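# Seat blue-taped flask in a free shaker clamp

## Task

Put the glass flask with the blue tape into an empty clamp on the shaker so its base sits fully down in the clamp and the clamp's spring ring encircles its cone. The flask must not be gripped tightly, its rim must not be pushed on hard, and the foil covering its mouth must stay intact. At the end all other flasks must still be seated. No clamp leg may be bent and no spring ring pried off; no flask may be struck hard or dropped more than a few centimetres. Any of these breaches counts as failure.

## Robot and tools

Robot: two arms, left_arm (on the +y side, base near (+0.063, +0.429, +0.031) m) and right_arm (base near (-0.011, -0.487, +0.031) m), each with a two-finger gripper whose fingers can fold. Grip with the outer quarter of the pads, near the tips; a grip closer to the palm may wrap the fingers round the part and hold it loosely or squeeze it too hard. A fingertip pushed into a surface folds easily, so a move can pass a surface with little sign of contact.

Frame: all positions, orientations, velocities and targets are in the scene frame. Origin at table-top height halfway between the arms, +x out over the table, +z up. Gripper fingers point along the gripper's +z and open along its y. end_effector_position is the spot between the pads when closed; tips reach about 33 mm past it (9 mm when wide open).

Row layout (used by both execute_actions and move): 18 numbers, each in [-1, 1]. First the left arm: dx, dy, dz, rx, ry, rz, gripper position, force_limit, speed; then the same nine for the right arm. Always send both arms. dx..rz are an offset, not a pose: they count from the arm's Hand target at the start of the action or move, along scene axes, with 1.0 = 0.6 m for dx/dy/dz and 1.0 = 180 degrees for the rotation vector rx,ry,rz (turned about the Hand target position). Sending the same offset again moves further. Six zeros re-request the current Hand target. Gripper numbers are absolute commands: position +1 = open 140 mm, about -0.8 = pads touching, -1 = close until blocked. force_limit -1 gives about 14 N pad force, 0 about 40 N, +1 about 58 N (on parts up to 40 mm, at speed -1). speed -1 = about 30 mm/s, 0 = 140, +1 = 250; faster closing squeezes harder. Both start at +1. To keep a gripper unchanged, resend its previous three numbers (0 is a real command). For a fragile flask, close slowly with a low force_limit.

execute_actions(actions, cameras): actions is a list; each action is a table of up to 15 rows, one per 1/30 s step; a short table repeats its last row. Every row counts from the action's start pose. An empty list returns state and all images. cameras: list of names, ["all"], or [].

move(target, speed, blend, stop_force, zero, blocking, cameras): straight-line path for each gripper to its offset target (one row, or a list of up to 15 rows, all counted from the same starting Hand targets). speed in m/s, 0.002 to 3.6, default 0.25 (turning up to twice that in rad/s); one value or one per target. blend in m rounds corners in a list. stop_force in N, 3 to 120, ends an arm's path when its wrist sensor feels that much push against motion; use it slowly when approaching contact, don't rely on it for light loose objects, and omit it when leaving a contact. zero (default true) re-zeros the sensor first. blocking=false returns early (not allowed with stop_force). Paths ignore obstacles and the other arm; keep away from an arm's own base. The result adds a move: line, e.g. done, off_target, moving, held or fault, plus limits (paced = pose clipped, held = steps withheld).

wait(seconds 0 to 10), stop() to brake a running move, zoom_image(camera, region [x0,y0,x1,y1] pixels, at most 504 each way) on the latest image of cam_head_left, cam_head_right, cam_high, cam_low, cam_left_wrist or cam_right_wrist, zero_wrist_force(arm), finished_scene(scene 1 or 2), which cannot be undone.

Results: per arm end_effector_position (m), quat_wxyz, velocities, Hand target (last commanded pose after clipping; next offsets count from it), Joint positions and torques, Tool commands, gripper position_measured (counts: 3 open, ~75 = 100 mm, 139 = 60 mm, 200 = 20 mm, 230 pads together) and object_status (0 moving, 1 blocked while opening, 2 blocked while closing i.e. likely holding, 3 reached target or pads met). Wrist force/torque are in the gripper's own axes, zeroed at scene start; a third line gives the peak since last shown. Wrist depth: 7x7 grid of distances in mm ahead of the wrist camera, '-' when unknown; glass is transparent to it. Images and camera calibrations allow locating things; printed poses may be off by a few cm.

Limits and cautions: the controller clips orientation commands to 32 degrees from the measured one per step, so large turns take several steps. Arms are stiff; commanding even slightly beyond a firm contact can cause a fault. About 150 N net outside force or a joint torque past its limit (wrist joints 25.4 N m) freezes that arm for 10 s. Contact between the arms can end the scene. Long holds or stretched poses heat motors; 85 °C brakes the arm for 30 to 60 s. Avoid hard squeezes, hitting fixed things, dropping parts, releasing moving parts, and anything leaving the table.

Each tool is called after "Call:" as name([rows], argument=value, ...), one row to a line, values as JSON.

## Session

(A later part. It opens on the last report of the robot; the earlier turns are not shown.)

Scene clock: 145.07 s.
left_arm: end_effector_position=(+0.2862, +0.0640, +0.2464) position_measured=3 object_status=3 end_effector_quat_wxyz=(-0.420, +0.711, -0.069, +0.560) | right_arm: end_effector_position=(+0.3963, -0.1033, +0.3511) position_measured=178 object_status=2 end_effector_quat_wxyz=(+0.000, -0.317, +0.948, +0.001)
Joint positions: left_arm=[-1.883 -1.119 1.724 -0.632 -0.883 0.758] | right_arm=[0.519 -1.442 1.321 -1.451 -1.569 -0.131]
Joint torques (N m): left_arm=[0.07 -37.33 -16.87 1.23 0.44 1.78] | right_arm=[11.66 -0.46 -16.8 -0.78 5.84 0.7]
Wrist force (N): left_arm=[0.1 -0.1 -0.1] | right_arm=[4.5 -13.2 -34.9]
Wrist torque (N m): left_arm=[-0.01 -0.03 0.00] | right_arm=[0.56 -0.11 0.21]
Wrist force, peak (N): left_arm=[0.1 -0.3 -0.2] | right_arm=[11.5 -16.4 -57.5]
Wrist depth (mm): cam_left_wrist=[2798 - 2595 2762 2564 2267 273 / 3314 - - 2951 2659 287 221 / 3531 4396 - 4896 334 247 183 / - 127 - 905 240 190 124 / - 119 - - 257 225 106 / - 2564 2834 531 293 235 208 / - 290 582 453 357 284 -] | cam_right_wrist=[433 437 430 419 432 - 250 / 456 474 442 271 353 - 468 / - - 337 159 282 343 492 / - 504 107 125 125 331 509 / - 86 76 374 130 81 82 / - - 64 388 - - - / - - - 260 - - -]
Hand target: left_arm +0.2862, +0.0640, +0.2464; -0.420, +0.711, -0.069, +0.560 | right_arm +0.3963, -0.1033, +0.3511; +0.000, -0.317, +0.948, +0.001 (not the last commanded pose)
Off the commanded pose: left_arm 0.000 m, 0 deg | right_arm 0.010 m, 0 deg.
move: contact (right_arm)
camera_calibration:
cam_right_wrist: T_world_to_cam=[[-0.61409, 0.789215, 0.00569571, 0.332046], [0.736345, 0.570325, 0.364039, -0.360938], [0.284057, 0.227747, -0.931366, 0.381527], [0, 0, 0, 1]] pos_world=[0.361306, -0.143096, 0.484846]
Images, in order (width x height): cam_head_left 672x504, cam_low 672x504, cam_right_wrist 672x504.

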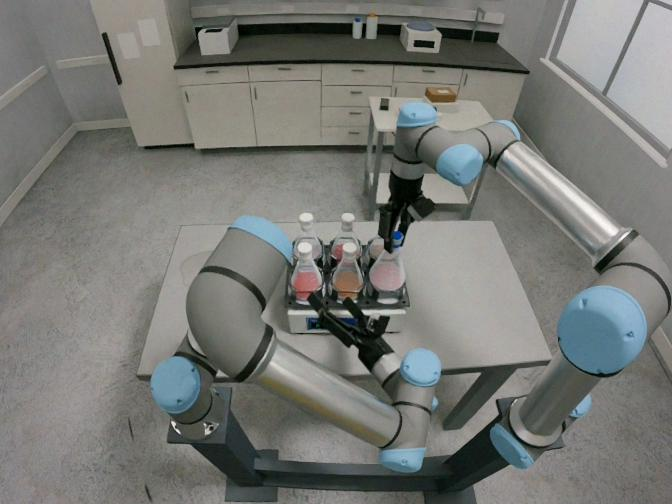

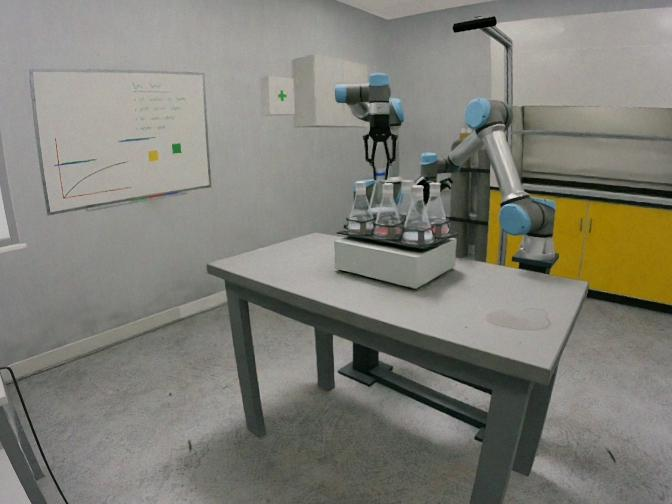

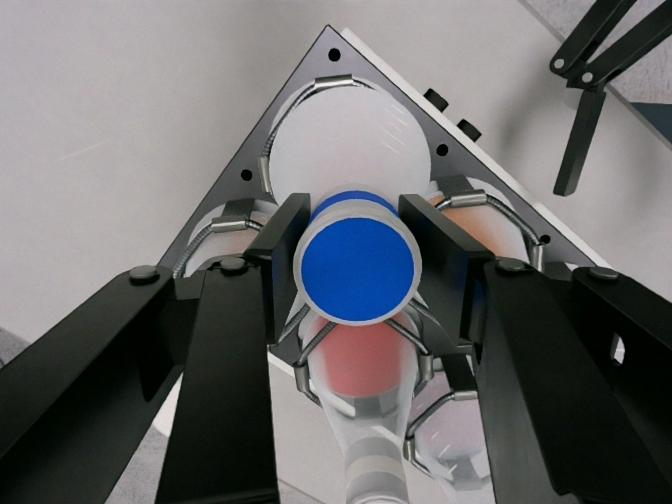

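Call:
move([
  [0,0,0,0,0,0,1,1,1,0,0,0.02,0,0,0,-0.97,0,-1],
  [0,0,0,0,0,0,1,1,1,0.0017,-0.0083,0.02,0,0,0,-0.97,0,-1],
], speed=0.05)

Call:
move(target=[0,0,0,0,0,0,1,1,1,0,0,-0.1,0,0,0,-0.97,0,-1], speed=0.012, stop_force=22, cameras=["cam_right_wrist","cam_high","cam_head_left"])

Call:
zoom_image(camera="cam_head_left", region=[340, 210, 440, 310])

Call:
zoom_image(camera="cam_right_wrist", region=[200, 0, 504, 304])

Call:
zoom_image(camera="cam_high", region=[265, 80, 345, 200])

Scene clock: 157.17 s.
left_arm: end_effector_position=(+0.2862, +0.0640, +0.2464) position_measured=3 object_status=3 end_effector_quat_wxyz=(-0.420, +0.711, -0.069, +0.560) | right_arm: end_effector_position=(+0.3974, -0.1084, +0.3631) position_measured=178 object_status=2 end_effector_quat_wxyz=(+0.000, -0.317, +0.948, +0.001) end_effector_velocity=(+0.000, +0.001, +0.001) end_effector_angular_velocity=(+0.001, -0.003, -0.005)
Joint positions: left_arm=[-1.883 -1.119 1.724 -0.632 -0.883 0.758] | right_arm=[0.51 -1.445 1.293 -1.42 -1.569 -0.14]
Joint velocities: left_arm=[within noise] | right_arm=[0.002 0 -0.003 0 0 0.007]
Joint torques (N m): left_arm=[0.5 -37.2 -16.52 1.02 0.6 2] | right_arm=[11.11 -23.56 -37.5 -4.02 -0.04 1.95]
Wrist force (N): left_arm=[0.0 -0.1 -0.1] | right_arm=[1.4 -0.4 4.1]
Wrist torque (N m): left_arm=[-0.02 -0.01 0.00] | right_arm=[-0.03 -0.19 0.13]
Wrist force, peak (N): left_arm=[0.1 -0.3 0.3] | right_arm=[4.8 -13.4 -34.9]
Wrist depth (mm): cam_left_wrist=[- - 3215 2834 2505 2091 263 / 2420 3366 3989 3077 2659 288 221 / - 3168 - 4308 333 248 183 / - 127 2659 4308 240 191 124 / - 118 2992 - 263 225 107 / - 330 - 527 282 234 208 / - 287 628 457 358 284 -] | cam_right_wrist=[440 436 445 431 435 445 258 / 465 442 467 281 398 471 476 / 491 494 370 279 302 378 492 / 522 512 106 127 125 329 523 / - 81 76 380 - 89 78 / - 73 - 404 - - 69 / - - - 268 - - -]
Hand target: left_arm +0.2862, +0.0640, +0.2464; -0.420, +0.711, -0.069, +0.560 | right_arm +0.3974, -0.1083, +0.3631; +0.000, -0.317, +0.948, +0.001
Off the commanded pose: left_arm 0.000 m, 0 deg | right_arm 0.000 m, 0 deg.
move: done

Scene clock: 159.27 s.
left_arm: end_effector_position=(+0.2862, +0.0640, +0.2464) position_measured=3 object_status=3 end_effector_quat_wxyz=(-0.420, +0.711, -0.069, +0.560) | right_arm: end_effector_position=(+0.3974, -0.1082, +0.3508) position_measured=178 object_status=2 end_effector_quat_wxyz=(+0.000, -0.317, +0.948, +0.001)
Joint positions: left_arm=[-1.883 -1.119 1.724 -0.632 -0.883 0.758] | right_arm=[0.51 -1.449 1.33 -1.453 -1.569 -0.14]
Joint torques (N m): left_arm=[0.06 -37.67 -16.19 0.99 0.57 1.91] | right_arm=[4.91 -15.48 -30.51 -3.35 -0.42 1.59]
Wrist force (N): left_arm=[0.0 -0.2 0.0] | right_arm=[2.1 2.8 -9.2]
Wrist torque (N m): left_arm=[-0.04 -0.01 0.00] | right_arm=[-0.42 -0.20 0.15]
Wrist force, peak (N): left_arm=[0.2 -0.2 0.1] | right_arm=[2.6 3.9 -22.1]
Wrist depth (mm): cam_left_wrist=[3077 5523 3366 323 2659 2198 272 / 2727 - - 3215 2693 289 223 / - - 2727 3989 336 248 177 / - 135 2992 3847 240 190 124 / - 119 3714 - 264 225 106 / - 332 699 533 280 236 208 / - 288 584 448 360 283 -] | cam_right_wrist=[431 429 432 429 433 435 252 / 444 457 455 267 349 457 471 / 472 479 348 278 284 470 488 / 511 94 106 127 125 340 499 / - 81 76 328 - 89 78 / - 73 - 390 - - 69 / - - - 254 - - -]
Hand target: left_arm +0.2862, +0.0640, +0.2464; -0.420, +0.711, -0.069, +0.560 | right_arm +0.3974, -0.1082, +0.3508; +0.000, -0.317, +0.948, +0.001 (not the last commanded pose)
Off the commanded pose: left_arm 0.000 m, 0 deg | right_arm 0.048 m, 0 deg.
move: contact (right_arm)
camera_calibration:
cam_right_wrist: T_world_to_cam=[[-0.614089, 0.789216, 0.00573468, 0.336589], [0.736271, 0.570245, 0.364317, -0.358832], [0.284255, 0.227945, -0.931257, 0.382008], [0, 0, 0, 1]] pos_world=[0.362305, -0.148096, 0.484546]
Images, in order (width x height): cam_head_left 672x504, cam_high 672x504, cam_right_wrist 672x504.

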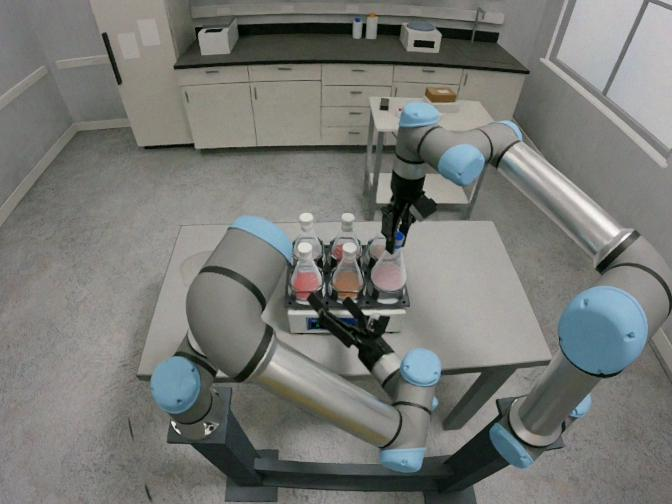

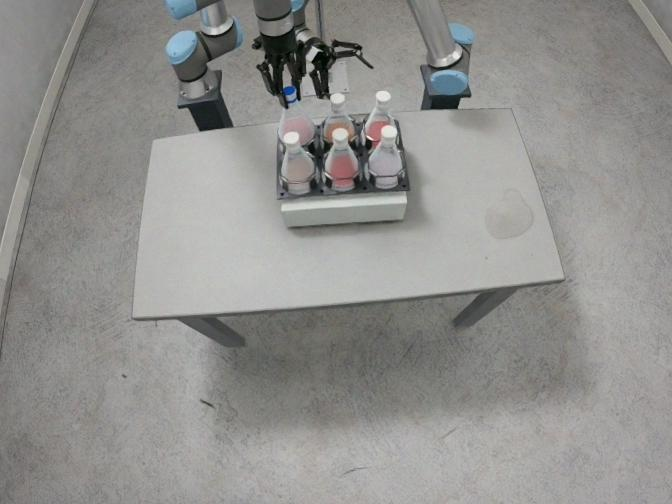

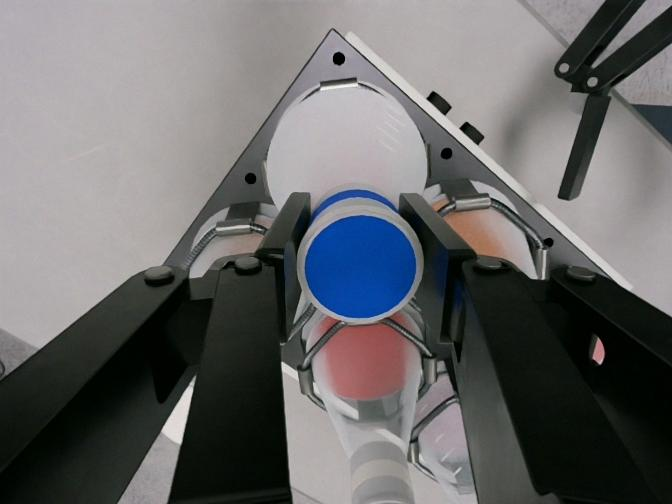

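Scaled by 5.040 from the camera's 672x504 image, which has a finer 960x720 frame.

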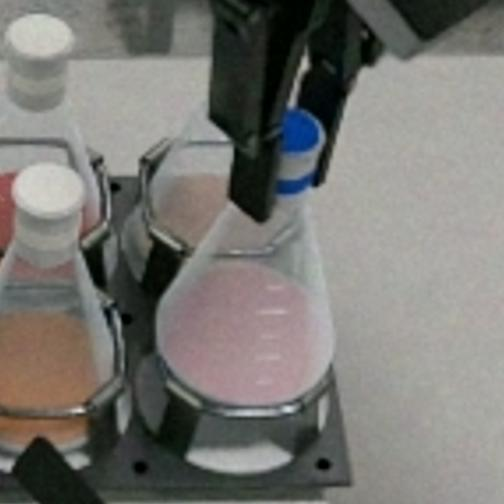

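Scaled by 1.658 from the camera's 672x504 image, which has a finer 960x720 frame.

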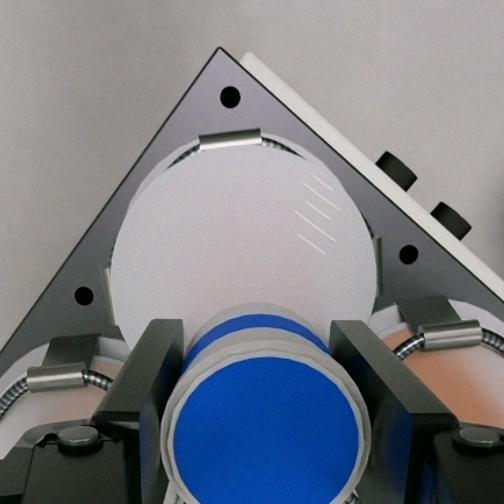

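Scaled by 4.200 from the camera's 672x504 image, which has a finer 960x720 frame.

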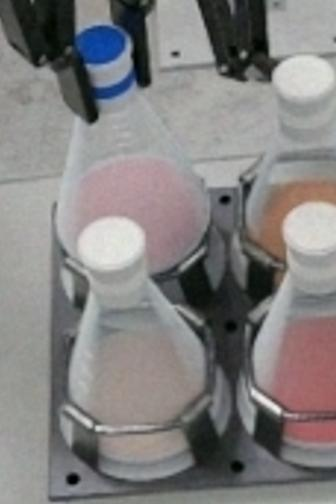

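Call:
move(target=[0,0,0,0,0,0,1,1,1,0,0.0015,-0.1,0,0,0,-0.97,0,-1], speed=0.012, stop_force=38, cameras=["cam_right_wrist","cam_high","cam_head_left"])

Call:
zoom_image(camera="cam_head_left", region=[340, 210, 440, 310])

Call:
zoom_image(camera="cam_right_wrist", region=[200, 0, 504, 304])

Scene clock: 165.50 s.
left_arm: end_effector_position=(+0.2862, +0.0640, +0.2464) position_measured=3 object_status=3 end_effector_quat_wxyz=(-0.420, +0.711, -0.069, +0.560) | right_arm: end_effector_position=(+0.3975, -0.1081, +0.3485) position_measured=178 object_status=2 end_effector_quat_wxyz=(+0.001, -0.317, +0.948, +0.001)
Joint positions: left_arm=[-1.883 -1.119 1.724 -0.632 -0.883 0.758] | right_arm=[0.51 -1.449 1.337 -1.459 -1.569 -0.14]
Joint torques (N m): left_arm=[0.52 -36.22 -16.12 1.05 0.7 2.24] | right_arm=[-3.65 5.09 -11.61 2.21 -1.24 -1]
Wrist force (N): left_arm=[0.1 -0.1 0.1] | right_arm=[1.4 5.5 -43.9]
Wrist torque (N m): left_arm=[-0.02 -0.02 0.00] | right_arm=[-0.40 -0.16 0.15]
Wrist force, peak (N): left_arm=[-0.2 -0.4 -0.1] | right_arm=[5.5 6.3 -57.0]
Wrist depth (mm): cam_left_wrist=[- 3474 2013 2727 2595 2267 248 / 2595 3366 - 3168 2762 287 222 / - - 4308 3989 327 248 183 / - 127 4396 4224 239 185 125 / - 118 4583 - 259 224 106 / - 338 682 508 282 235 208 / - 291 581 453 358 282 -] | cam_right_wrist=[429 425 430 329 427 431 250 / 458 457 451 270 402 457 460 / 484 484 346 277 283 471 492 / 512 500 106 126 125 336 507 / - 80 76 363 131 81 78 / - 73 - 385 - - 69 / - - - - - - -]
Hand target: left_arm +0.2862, +0.0640, +0.2464; -0.420, +0.711, -0.069, +0.560 | right_arm +0.3975, -0.1081, +0.3485; +0.001, -0.317, +0.948, +0.001 (not the last commanded pose)
Off the commanded pose: left_arm 0.000 m, 0 deg | right_arm 0.058 m, 0 deg.
move: contact (right_arm)
camera_calibration:
cam_right_wrist: T_world_to_cam=[[-0.614121, 0.789191, 0.00571072, 0.336604], [0.736089, 0.570159, 0.364818, -0.358313], [0.284655, 0.228246, -0.931061, 0.379619], [0, 0, 0, 1]] pos_world=[0.362405, -0.147996, 0.482245]
Images, in order (width x height): cam_head_left 672x504, cam_high 672x504, cam_right_wrist 672x504.

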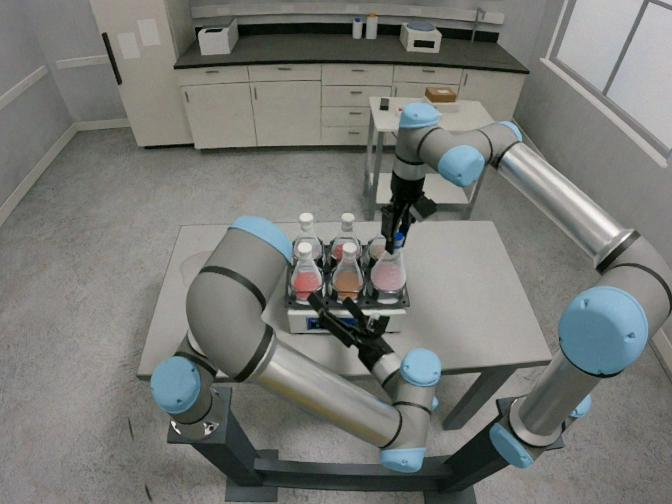

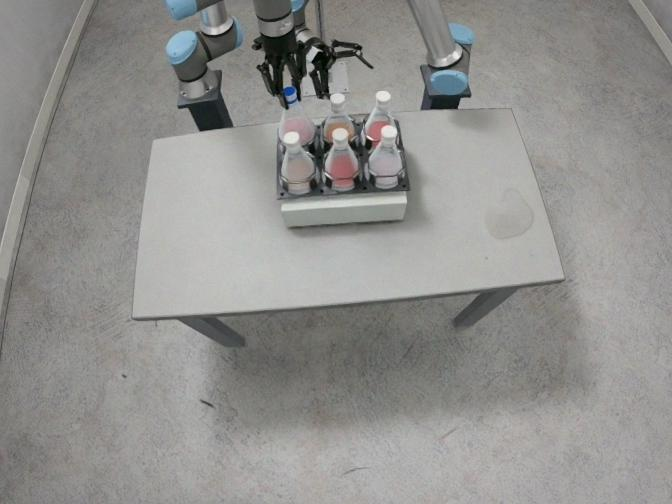

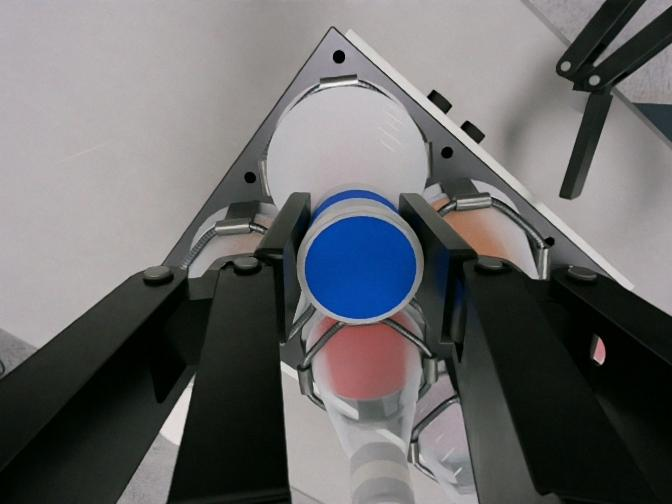

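Scaled by 5.040 from the camera's 672x504 image, which has a finer 960x720 frame.

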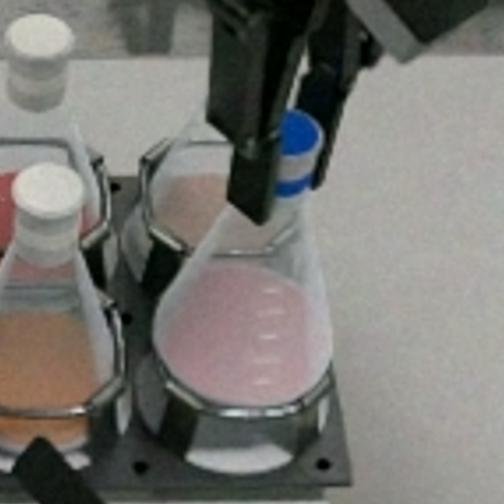

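Scaled by 1.658 from the camera's 672x504 image, which has a finer 960x720 frame.

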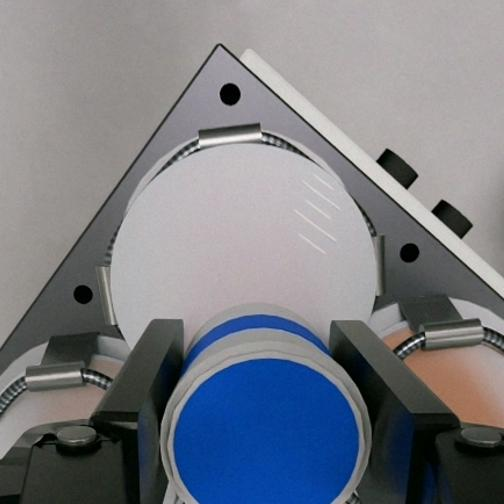

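Call:
move([
  [0,0,0,0,0,0,1,1,1,0,0,0.0167,0,0,0,-0.97,0,-1],
  [0,0,0,0,0,0,1,1,1,0.0192,-0.0257,0.0167,0.0355,0.0267,0,-0.97,0,-1],
], speed=0.05)

Call:
move(target=[0,0,0,0,0,0,1,1,1,0,0,-0.0333,0,0,0,-0.97,0,-1], speed=0.012, stop_force=22, cameras=["cam_right_wrist","cam_high","cam_head_left"])

Call:
zoom_image(camera="cam_head_left", region=[340, 210, 440, 310])

Call:
zoom_image(camera="cam_right_wrist", region=[200, 0, 504, 304])

Scene clock: 179.93 s.
left_arm: end_effector_position=(+0.2862, +0.0640, +0.2464) position_measured=3 object_status=3 end_effector_quat_wxyz=(-0.420, +0.711, -0.069, +0.560) | right_arm: end_effector_position=(+0.4090, -0.1237, +0.3585) position_measured=178 object_status=2 end_effector_quat_wxyz=(-0.022, -0.316, +0.946, +0.067) end_effector_velocity=(+0.000, +0.001, +0.001) end_effector_angular_velocity=(-0.002, -0.003, -0.002)
Joint positions: left_arm=[-1.883 -1.119 1.724 -0.632 -0.883 0.758] | right_arm=[0.396 -1.454 1.314 -1.397 -1.434 -0.256]
Joint velocities: left_arm=[within noise] | right_arm=[0.003 0 -0.001 -0.002 -0.003 0.005]
Joint torques (N m): left_arm=[0.33 -37.43 -15.47 1.04 0.7 2.34] | right_arm=[11.54 -34.75 -21.89 -4.29 -1.03 1.71]
Wrist force (N): left_arm=[0.2 0.0 0.0] | right_arm=[1.5 -1.3 4.6]
Wrist torque (N m): left_arm=[0.00 -0.05 0.00] | right_arm=[-0.07 -0.19 0.13]
Wrist force, peak (N): left_arm=[0.2 -0.4 -0.2] | right_arm=[1.5 5.6 -44.4]
Wrist depth (mm): cam_left_wrist=[- 3590 2052 2872 2659 2244 272 / - - - 2911 2762 288 222 / - 3779 - 3847 334 248 183 / - 127 - 858 240 190 124 / - 127 3264 743 263 225 107 / - 2176 772 558 282 235 208 / - 288 589 438 355 282 -] | cam_right_wrist=[404 424 428 442 458 1317 280 / 422 435 447 270 465 295 829 / 451 466 335 149 316 525 564 / 477 473 106 127 125 373 571 / - 81 76 381 - 89 77 / - 73 - 398 - - 69 / - - - 625 - - -]
Hand target: left_arm +0.2862, +0.0640, +0.2464; -0.420, +0.711, -0.069, +0.560 | right_arm +0.4090, -0.1236, +0.3585; -0.022, -0.316, +0.946, +0.067
Off the commanded pose: left_arm 0.000 m, 0 deg | right_arm 0.000 m, 0 deg.
move: done

Scene clock: 181.73 s.
left_arm: end_effector_position=(+0.2862, +0.0640, +0.2464) position_measured=3 object_status=3 end_effector_quat_wxyz=(-0.420, +0.711, -0.069, +0.560) | right_arm: end_effector_position=(+0.4090, -0.1235, +0.3497) position_measured=178 object_status=2 end_effector_quat_wxyz=(-0.021, -0.316, +0.946, +0.067)
Joint positions: left_arm=[-1.883 -1.119 1.724 -0.632 -0.883 0.758] | right_arm=[0.396 -1.456 1.34 -1.421 -1.434 -0.256]
Joint torques (N m): left_arm=[-0.5 -36.47 -15.13 0.91 0.43 2.25] | right_arm=[2.69 -17.57 -28.99 -3.86 -4.24 1.49]
Wrist force (N): left_arm=[0.0 -0.1 0.0] | right_arm=[1.6 7.1 -5.0]
Wrist torque (N m): left_arm=[-0.03 -0.01 0.00] | right_arm=[-1.10 -0.21 0.13]
Wrist force, peak (N): left_arm=[0.4 -0.1 0.0] | right_arm=[2.3 10.2 -15.5]
Wrist depth (mm): cam_left_wrist=[2951 - 2798 2659 2762 2154 248 / - - 240 3077 2595 288 222 / - 3034 - 2627 334 249 177 / 2420 128 3314 4308 241 190 124 / - 117 3474 735 263 226 107 / - 333 690 561 277 234 207 / - 289 2420 451 358 283 -] | cam_right_wrist=[401 405 - 443 445 462 271 / 422 437 - 272 466 287 843 / 440 457 293 277 307 519 544 / 462 469 106 127 125 353 562 / - 81 76 372 132 81 77 / - 73 - 393 - - 69 / - - - 616 - - -]
Hand target: left_arm +0.2862, +0.0640, +0.2464; -0.420, +0.711, -0.069, +0.560 | right_arm +0.4090, -0.1235, +0.3497; -0.021, -0.316, +0.946, +0.067 (not the last commanded pose)
Off the commanded pose: left_arm 0.000 m, 0 deg | right_arm 0.011 m, 0 deg.
move: contact (right_arm)
camera_calibration:
cam_right_wrist: T_world_to_cam=[[-0.607837, 0.780747, 0.1448, 0.303539], [0.766628, 0.529481, 0.363223, -0.375426], [0.206917, 0.331788, -0.920381, 0.421828], [0, 0, 0, 1]] pos_world=[0.385031, -0.178164, 0.480654]
Images, in order (width x height): cam_head_left 672x504, cam_high 672x504, cam_right_wrist 672x504.

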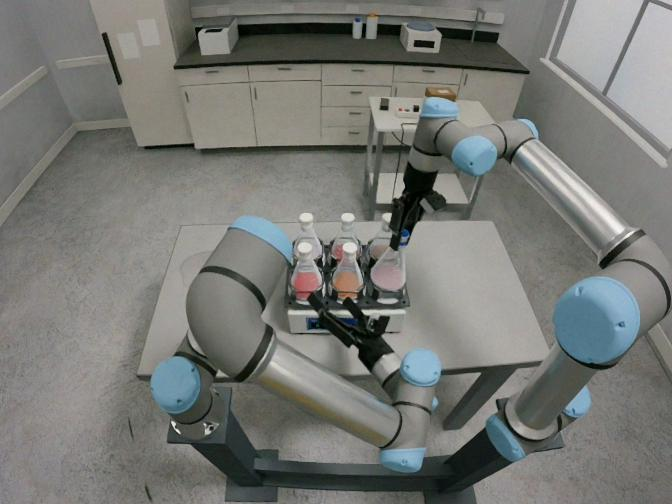

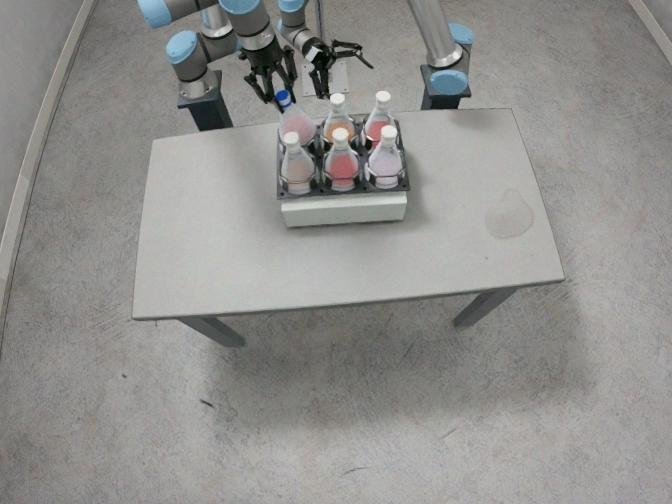

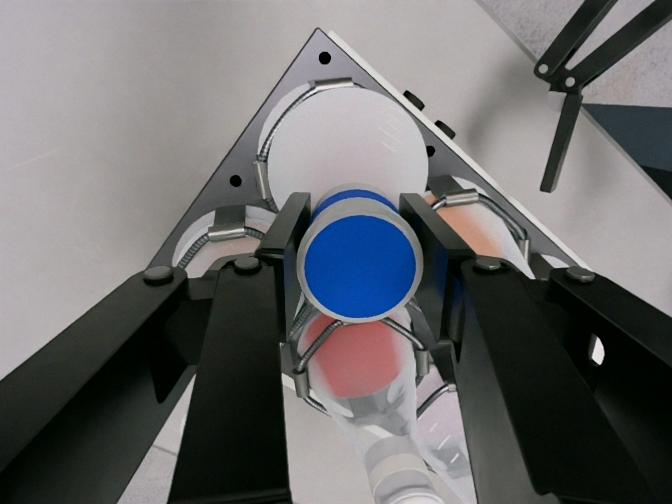

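Scaled by 5.040 from the camera's 672x504 image, which has a finer 960x720 frame.

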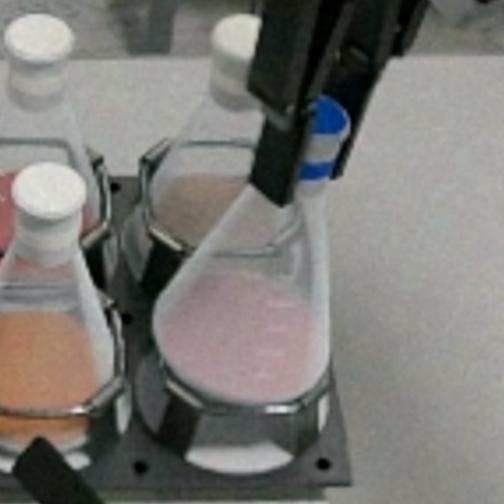

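Scaled by 1.658 from the camera's 672x504 image, which has a finer 960x720 frame.

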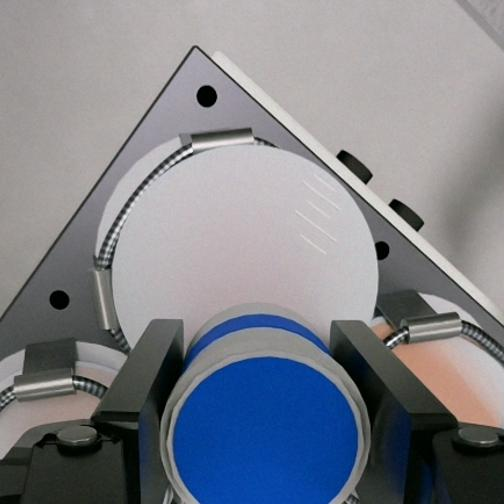

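Call:
move([
  [0,0,0,0,0,0,1,1,1,0,0,0.01,0,0,0,-0.97,0,-1],
  [0,0,0,0,0,0,1,1,1,-0.004,0.0055,0.01,0,0,0,-0.97,0,-1],
], speed=0.05)

Call:
move(target=[0,0,0,0,0,0,1,1,1,0,0,-0.04,0,0,0,-0.97,0,-1], speed=0.012, stop_force=28, cameras=["cam_right_wrist","cam_high","cam_head_left"])

Call:
zoom_image(camera="cam_head_left", region=[340, 210, 440, 310])

Call:
zoom_image(camera="cam_right_wrist", region=[200, 0, 504, 304])

Scene clock: 187.10 s.
left_arm: end_effector_position=(+0.2862, +0.0640, +0.2464) position_measured=3 object_status=3 end_effector_quat_wxyz=(-0.420, +0.711, -0.069, +0.560) | right_arm: end_effector_position=(+0.4066, -0.1201, +0.3558) position_measured=178 object_status=2 end_effector_quat_wxyz=(-0.021, -0.316, +0.946, +0.067)
Joint positions: left_arm=[-1.883 -1.119 1.724 -0.632 -0.883 0.758] | right_arm=[0.404 -1.454 1.323 -1.406 -1.434 -0.248]
Joint torques (N m): left_arm=[0.69 -37.02 -16.14 1.07 0.67 2.25] | right_arm=[-8.93 -24.07 -19.01 -3.41 1.53 -1.48]
Wrist force (N): left_arm=[0.1 0.2 0.2] | right_arm=[1.3 -1.4 4.3]
Wrist torque (N m): left_arm=[0.04 -0.02 0.00] | right_arm=[-0.08 -0.16 0.10]
Wrist force, peak (N): left_arm=[0.1 -0.4 0.1] | right_arm=[1.4 7.3 -5.7]
Wrist depth (mm): cam_left_wrist=[- - 3122 2564 2564 2112 249 / 3215 3419 - 2992 2659 287 221 / 2154 - - - 333 248 183 / - 127 - 4896 239 191 124 / - 2762 2951 728 264 225 106 / - 337 798 560 283 234 208 / - 288 610 450 357 283 -] | cam_right_wrist=[- 418 421 432 449 466 271 / 425 436 442 276 466 296 820 / - 455 333 278 351 521 666 / 471 301 106 127 125 366 574 / - 80 76 378 132 81 77 / - 73 - 398 - - 69 / - - - 666 - - -]
Hand target: left_arm +0.2862, +0.0640, +0.2464; -0.420, +0.711, -0.069, +0.560 | right_arm +0.4066, -0.1202, +0.3557; -0.021, -0.316, +0.946, +0.067
Off the commanded pose: left_arm 0.000 m, 0 deg | right_arm 0.000 m, 0 deg.
move: done

Scene clock: 188.77 s.
left_arm: end_effector_position=(+0.2862, +0.0640, +0.2464) position_measured=3 object_status=3 end_effector_quat_wxyz=(-0.420, +0.711, -0.069, +0.560) | right_arm: end_effector_position=(+0.4066, -0.1202, +0.3486) position_measured=178 object_status=2 end_effector_quat_wxyz=(-0.021, -0.316, +0.946, +0.067)
Joint positions: left_arm=[-1.883 -1.119 1.724 -0.632 -0.883 0.758] | right_arm=[0.403 -1.457 1.344 -1.425 -1.434 -0.248]
Joint torques (N m): left_arm=[0.12 -36.03 -15.5 0.88 0.64 2.3] | right_arm=[-1.96 -12.74 -27.45 -3.15 0.73 -1.52]
Wrist force (N): left_arm=[0.2 -0.2 0.0] | right_arm=[3.7 0.5 -13.3]
Wrist torque (N m): left_arm=[-0.03 -0.04 0.00] | right_arm=[-0.53 -0.12 0.15]
Wrist force, peak (N): left_arm=[0.2 -0.3 0.2] | right_arm=[6.2 -0.7 -31.3]
Wrist depth (mm): cam_left_wrist=[2505 4224 2951 2727 2627 2154 233 / - - 249 2693 2693 288 222 / - 3168 4142 4488 334 247 183 / - 127 - 804 240 191 124 / - 118 - 804 262 226 106 / - 338 - 597 283 235 208 / - 289 607 448 358 283 -] | cam_right_wrist=[395 409 419 429 446 464 270 / 418 428 433 271 426 286 814 / 443 453 328 148 306 514 649 / - 465 106 127 125 360 574 / - 81 76 357 - 81 78 / - 73 - 382 - - 69 / - - - 658 - - -]
Hand target: left_arm +0.2862, +0.0640, +0.2464; -0.420, +0.711, -0.069, +0.560 | right_arm +0.4066, -0.1202, +0.3486; -0.021, -0.316, +0.946, +0.067 (not the last commanded pose)
Off the commanded pose: left_arm 0.000 m, 0 deg | right_arm 0.017 m, 0 deg.
move: contact (right_arm)
camera_calibration:
cam_right_wrist: T_world_to_cam=[[-0.607828, 0.780771, 0.144713, 0.299704], [0.766555, 0.529384, 0.363519, -0.375064], [0.207216, 0.331887, -0.920278, 0.420071], [0, 0, 0, 1]] pos_world=[0.38263, -0.174864, 0.479554]
Images, in order (width x height): cam_head_left 672x504, cam_high 672x504, cam_right_wrist 672x504.

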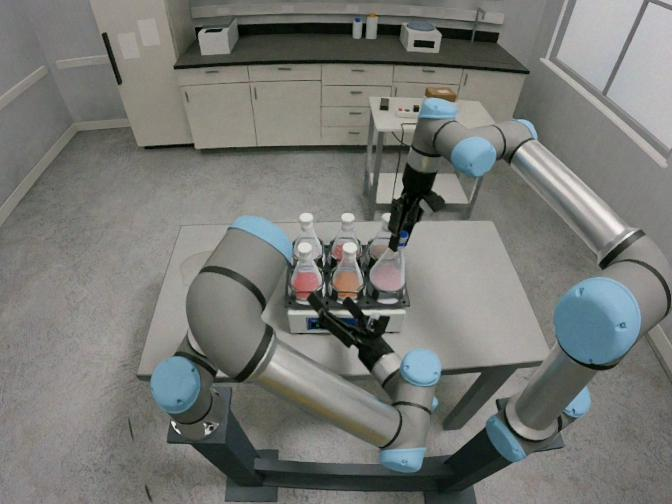

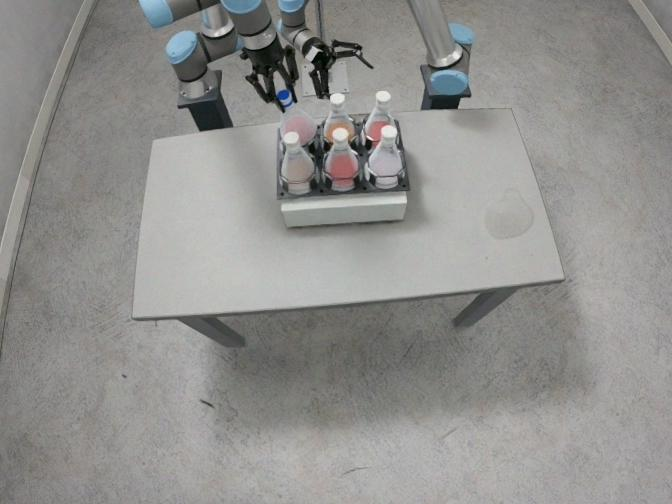

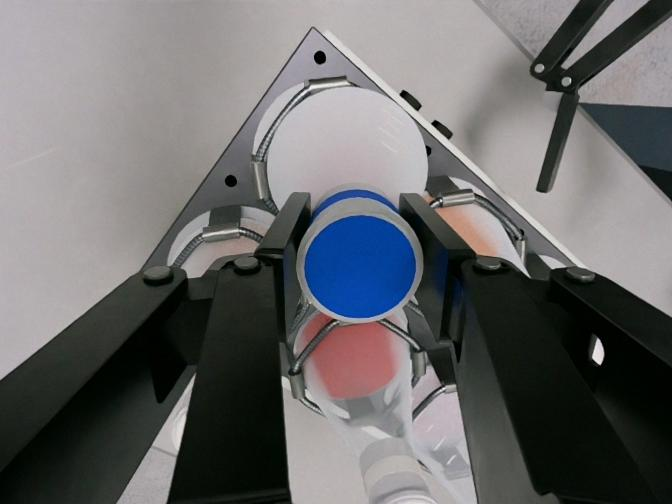

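Scaled by 5.040 from the camera's 672x504 image, which has a finer 960x720 frame.

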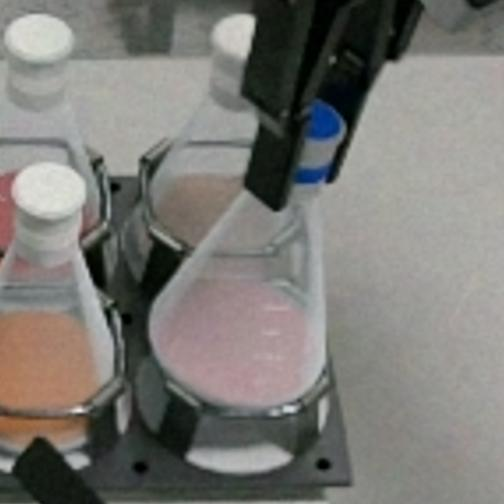

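Scaled by 1.658 from the camera's 672x504 image, which has a finer 960x720 frame.

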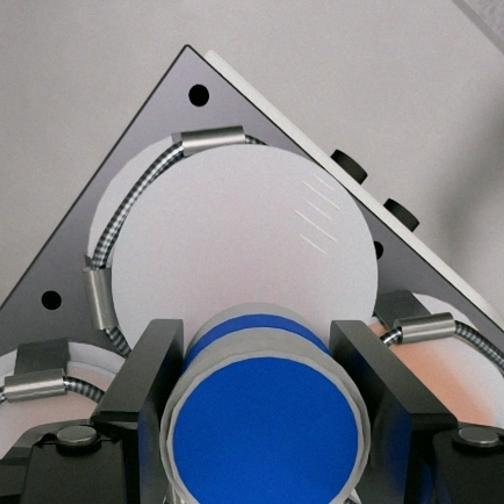

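Call:
move([
  [0,0,0,0,0,0,1,1,1,0,0,0.01,0,0,0,-0.97,0,-1],
  [0,0,0,0,0,0,1,1,1,0.0163,-0.03,0.008,0.0311,0.0233,0,-0.97,0,-1],
], speed=0.05)

Call:
move(target=[0,0,0,0,0,0,1,1,1,0,0,-0.04,0,0,0,-0.97,0,-1], speed=0.012, stop_force=28, cameras=["cam_right_wrist","cam_low","cam_head_left"])

Call:
zoom_image(camera="cam_head_left", region=[340, 210, 440, 310])

Call:
zoom_image(camera="cam_right_wrist", region=[200, 0, 504, 304])

Scene clock: 197.80 s.
left_arm: end_effector_position=(+0.2862, +0.0640, +0.2464) position_measured=3 object_status=3 end_effector_quat_wxyz=(-0.420, +0.711, -0.069, +0.560) | right_arm: end_effector_position=(+0.4164, -0.1383, +0.3534) position_measured=178 object_status=2 end_effector_quat_wxyz=(-0.041, -0.314, +0.940, +0.125) end_effector_velocity=(+0.000, +0.000, +0.000) end_effector_angular_velocity=(-0.003, -0.003, -0.002)
Joint positions: left_arm=[-1.883 -1.119 1.724 -0.632 -0.883 0.758] | right_arm=[0.299 -1.455 1.334 -1.36 -1.323 -0.361]
Joint velocities: left_arm=[within noise] | right_arm=[0.003 0 0 -0.003 -0.003 0.005]
Joint torques (N m): left_arm=[-0.41 -36.95 -15.61 0.89 1.01 2.35] | right_arm=[10.03 -25.2 -22.4 -3.52 -1.07 1.96]
Wrist force (N): left_arm=[0.1 -0.2 -0.2] | right_arm=[-0.1 -1.1 3.9]
Wrist torque (N m): left_arm=[-0.05 -0.02 0.00] | right_arm=[-0.20 -0.34 0.09]
Wrist force, peak (N): left_arm=[0.4 -0.2 0.1] | right_arm=[4.0 0.5 -13.5]
Wrist depth (mm): cam_left_wrist=[2693 - 3215 2693 2505 2341 272 / - 3590 239 2727 2693 288 221 / - - 4488 2693 336 246 183 / - 127 2534 3474 239 191 124 / - 118 2727 735 263 225 106 / - 2627 2951 564 281 235 207 / - 291 582 450 347 285 -] | cam_right_wrist=[383 401 419 445 478 1317 1490 / 405 418 434 274 497 506 1634 / 428 440 324 160 285 542 712 / 447 331 106 127 125 413 619 / - 81 76 379 132 81 77 / - 73 - 405 - - 69 / - - - 620 - - -]
Hand target: left_arm +0.2862, +0.0640, +0.2464; -0.420, +0.711, -0.069, +0.560 | right_arm +0.4164, -0.1382, +0.3534; -0.040, -0.314, +0.940, +0.125
Off the commanded pose: left_arm 0.000 m, 0 deg | right_arm 0.000 m, 0 deg.
move: done

Scene clock: 199.80 s.
left_arm: end_effector_position=(+0.2862, +0.0640, +0.2464) position_measured=3 object_status=3 end_effector_quat_wxyz=(-0.420, +0.711, -0.069, +0.560) | right_arm: end_effector_position=(+0.4164, -0.1382, +0.3430) position_measured=178 object_status=2 end_effector_quat_wxyz=(-0.040, -0.314, +0.940, +0.125)
Joint positions: left_arm=[-1.883 -1.119 1.724 -0.632 -0.883 0.758] | right_arm=[0.3 -1.458 1.364 -1.388 -1.323 -0.361]
Joint torques (N m): left_arm=[-0.74 -37.69 -16.16 0.92 0.79 2.4] | right_arm=[7.48 -16.25 -31.03 -3.44 -4.76 1.51]
Wrist force (N): left_arm=[0.2 -0.2 -0.1] | right_arm=[-0.9 7.6 -4.8]
Wrist torque (N m): left_arm=[-0.04 -0.04 0.00] | right_arm=[-1.49 -0.53 0.17]
Wrist force, peak (N): left_arm=[0.2 -0.1 -0.4] | right_arm=[-0.5 10.5 -23.0]
Wrist depth (mm): cam_left_wrist=[2292 3779 2992 2872 2595 2221 263 / - 3714 3847 2951 2693 289 221 / - 4142 5523 3590 334 249 166 / - 127 3264 813 240 190 124 / - 118 - 740 261 219 106 / - 325 2762 513 286 235 207 / - 287 581 453 350 283 -] | cam_right_wrist=[370 399 422 431 462 1339 1428 / 394 409 436 272 487 506 837 / 413 432 317 159 352 552 677 / 429 432 106 127 125 338 681 / - 80 76 362 131 81 81 / - 73 - 386 - - 69 / - - - 620 - - -]
Hand target: left_arm +0.2862, +0.0640, +0.2464; -0.420, +0.711, -0.069, +0.560 | right_arm +0.4164, -0.1382, +0.3430; -0.040, -0.314, +0.940, +0.125 (not the last commanded pose)
Off the commanded pose: left_arm 0.000 m, 0 deg | right_arm 0.014 m, 0 deg.
move: contact (right_arm)
camera_calibration:
cam_right_wrist: T_world_to_cam=[[-0.592973, 0.760685, 0.264087, 0.270646], [0.792836, 0.494255, 0.356542, -0.384333], [0.14069, 0.420797, -0.896178, 0.45049], [0, 0, 0, 1]] pos_world=[0.401819, -0.205483, 0.469277]
Images, in order (width x height): cam_head_left 672x504, cam_low 672x504, cam_right_wrist 672x504.

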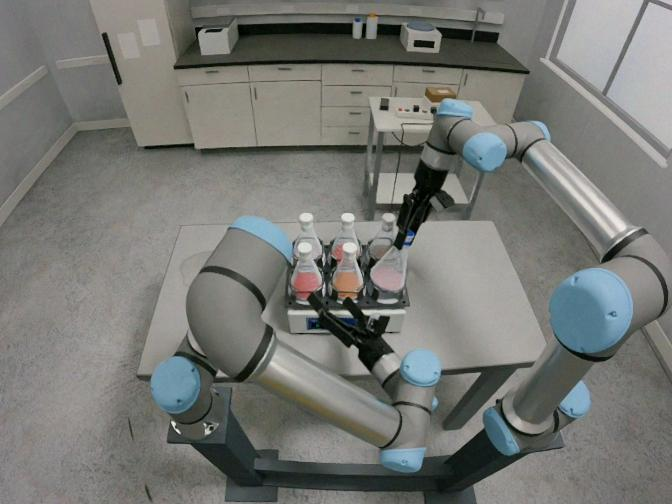

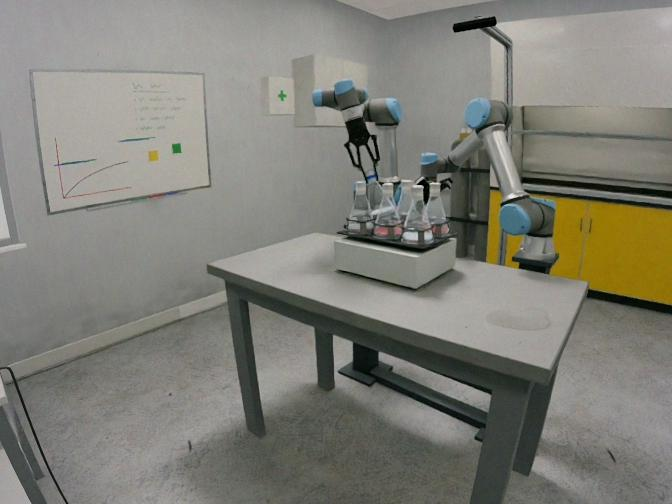

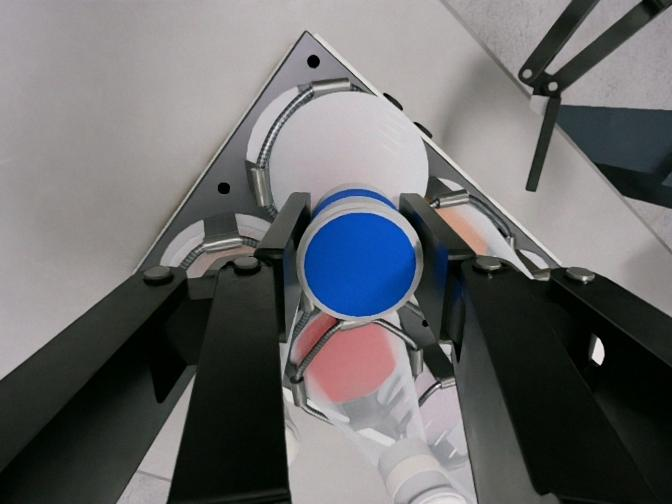

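Scaled by 5.040 from the camera's 672x504 image, which has a finer 960x720 frame.

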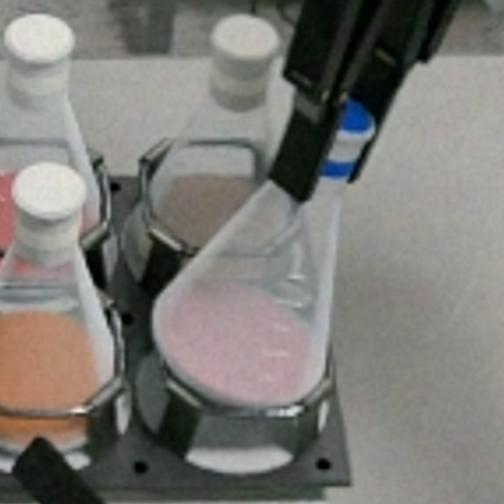

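Scaled by 1.658 from the camera's 672x504 image, which has a finer 960x720 frame.

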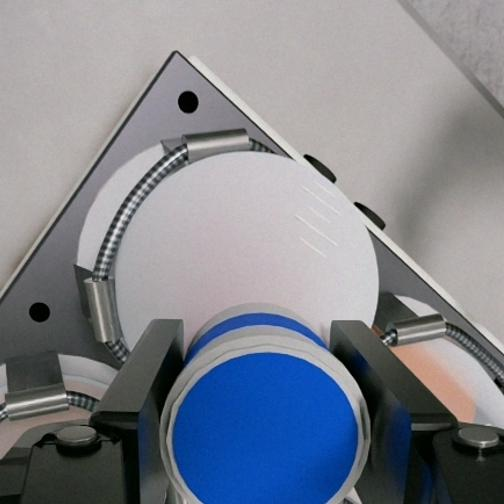

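Call:
move(target=[0,0,0,0,0,0,1,1,1,0.0115,-0.0058,-0.004,0,0,0,-0.97,0,-1], speed=0.012, stop_force=25)

Call:
move(target=[0,0,0,0,0,0,1,1,1,-0.009,0.012,-0.0055,-0.0155,-0.0117,0,-0.97,0,-1], speed=0.02, cameras=["cam_right_wrist","cam_low","cam_head_left"])

Call:
zoom_image(camera="cam_right_wrist", region=[200, 0, 504, 304])

Call:
zoom_image(camera="cam_head_left", region=[340, 210, 440, 310])

Scene clock: 210.47 s.
left_arm: end_effector_position=(+0.2862, +0.0640, +0.2464) position_measured=3 object_status=3 end_effector_quat_wxyz=(-0.420, +0.711, -0.069, +0.560) | right_arm: end_effector_position=(+0.4233, -0.1416, +0.3406) position_measured=178 object_status=2 end_effector_quat_wxyz=(-0.040, -0.314, +0.940, +0.125)
Joint positions: left_arm=[-1.883 -1.119 1.724 -0.632 -0.883 0.758] | right_arm=[0.29 -1.448 1.358 -1.389 -1.324 -0.371]
Joint torques (N m): left_arm=[0.41 -35.58 -14.25 0.83 0.95 2.27] | right_arm=[2.54 -32.87 -20.21 -4.01 -6.5 1.7]
Wrist force (N): left_arm=[0.2 -0.1 0.0] | right_arm=[7.7 16.4 -15.5]
Wrist torque (N m): left_arm=[-0.02 -0.05 0.00] | right_arm=[-2.85 0.09 -0.06]
Wrist force, peak (N): left_arm=[0.3 -0.2 -0.3] | right_arm=[11.9 18.0 -29.5]
Wrist depth (mm): cam_left_wrist=[2476 3314 5822 2727 2595 2292 273 / - 3215 246 3077 2627 288 221 / - - - 5254 338 247 183 / - 127 - 3474 238 191 124 / - 118 - 813 262 225 107 / - 2727 3122 593 283 235 208 / - 286 578 440 357 284 -] | cam_right_wrist=[374 388 406 418 460 1362 1472 / 394 409 425 266 470 504 782 / 412 433 - 280 283 560 660 / 432 441 105 128 125 361 - / - 86 76 357 132 89 78 / - - 64 377 - - 69 / - - - 646 - - -]
Hand target: left_arm +0.2862, +0.0640, +0.2464; -0.420, +0.711, -0.069, +0.560 | right_arm +0.4233, -0.1416, +0.3406; -0.040, -0.314, +0.940, +0.125
Off the commanded pose: left_arm 0.000 m, 0 deg | right_arm 0.000 m, 0 deg.
move: done

Scene clock: 212.23 s.
left_arm: end_effector_position=(+0.2862, +0.0640, +0.2464) position_measured=3 object_status=3 end_effector_quat_wxyz=(-0.420, +0.711, -0.069, +0.560) | right_arm: end_effector_position=(+0.4179, -0.1344, +0.3373) position_measured=178 object_status=2 end_effector_quat_wxyz=(-0.031, -0.316, +0.944, +0.096)
Joint positions: left_arm=[-1.883 -1.119 1.724 -0.632 -0.883 0.758] | right_arm=[0.338 -1.455 1.372 -1.428 -1.378 -0.317]
Joint torques (N m): left_arm=[0.58 -36.99 -14.95 0.69 1.02 2.29] | right_arm=[0.33 -12.72 3.14 0.92 2.68 -0.95]
Wrist force (N): left_arm=[0.2 -0.2 -0.2] | right_arm=[10.3 -4.1 -51.1]
Wrist torque (N m): left_arm=[-0.03 -0.04 0.00] | right_arm=[-0.86 0.01 -0.03]
Wrist force, peak (N): left_arm=[0.2 -0.2 0.2] | right_arm=[10.4 -3.8 -51.3]
Wrist depth (mm): cam_left_wrist=[3077 3989 3122 2595 2693 2198 263 / 2393 - 240 3034 2627 287 221 / - - - 2420 336 247 183 / - 127 3714 4224 239 191 124 / - 119 - 775 262 225 106 / - 2951 3314 541 280 234 207 / - 288 576 452 355 284 -] | cam_right_wrist=[- 388 405 427 447 1274 270 / 398 411 422 271 467 - 777 / 419 439 316 277 278 406 552 / 440 447 108 127 126 347 577 / - 86 80 358 131 81 81 / - 76 179 382 399 - - / - - - - - - -]
Hand target: left_arm +0.2862, +0.0640, +0.2464; -0.420, +0.711, -0.069, +0.560 | right_arm +0.4179, -0.1344, +0.3373; -0.031, -0.316, +0.944, +0.096
Off the commanded pose: left_arm 0.000 m, 0 deg | right_arm 0.000 m, 0 deg.
move: done
camera_calibration:
cam_right_wrist: T_world_to_cam=[[-0.601599, 0.772197, 0.204428, 0.295404], [0.779573, 0.511757, 0.361069, -0.379009], [0.1742, 0.376585, -0.909856, 0.428263], [0, 0, 0, 1]] pos_world=[0.398577, -0.195427, 0.466118]
Images, in order (width x height): cam_head_left 672x504, cam_low 672x504, cam_right_wrist 672x504.

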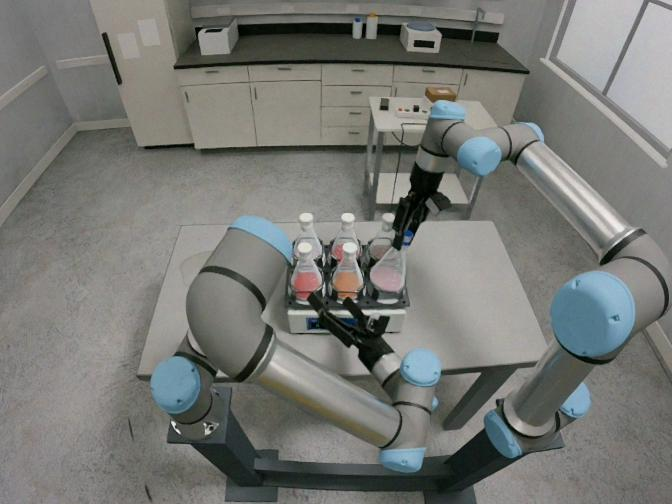

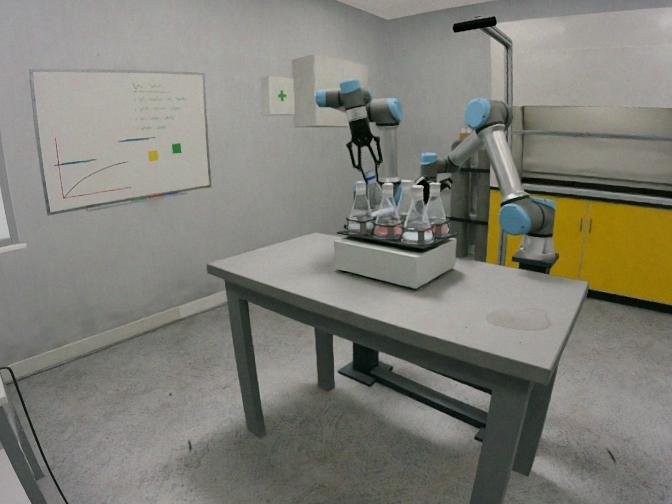

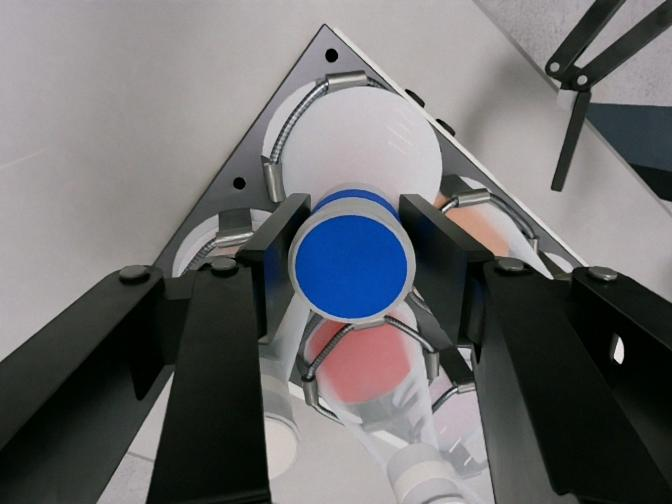

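Scaled by 1.658 from the camera's 672x504 image, which has a finer 960x720 frame.

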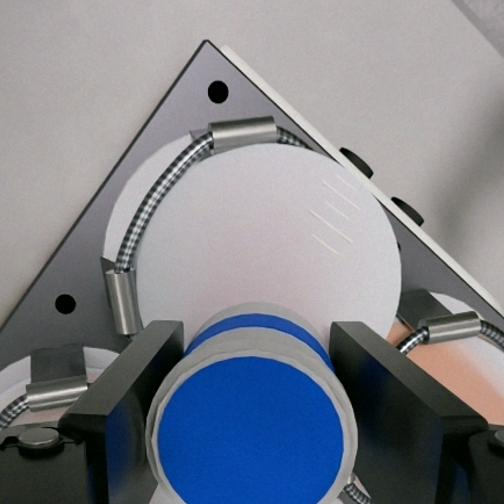

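Scaled by 5.040 from the camera's 672x504 image, which has a finer 960x720 frame.

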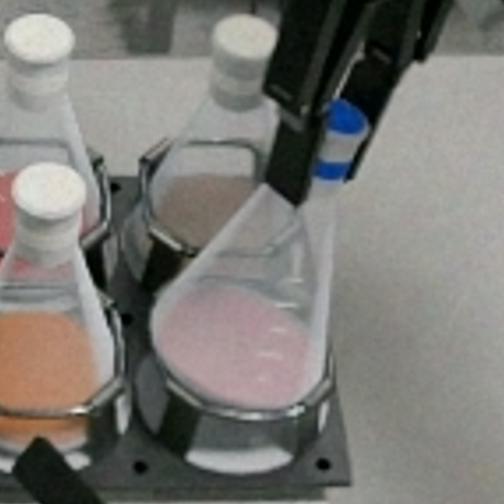

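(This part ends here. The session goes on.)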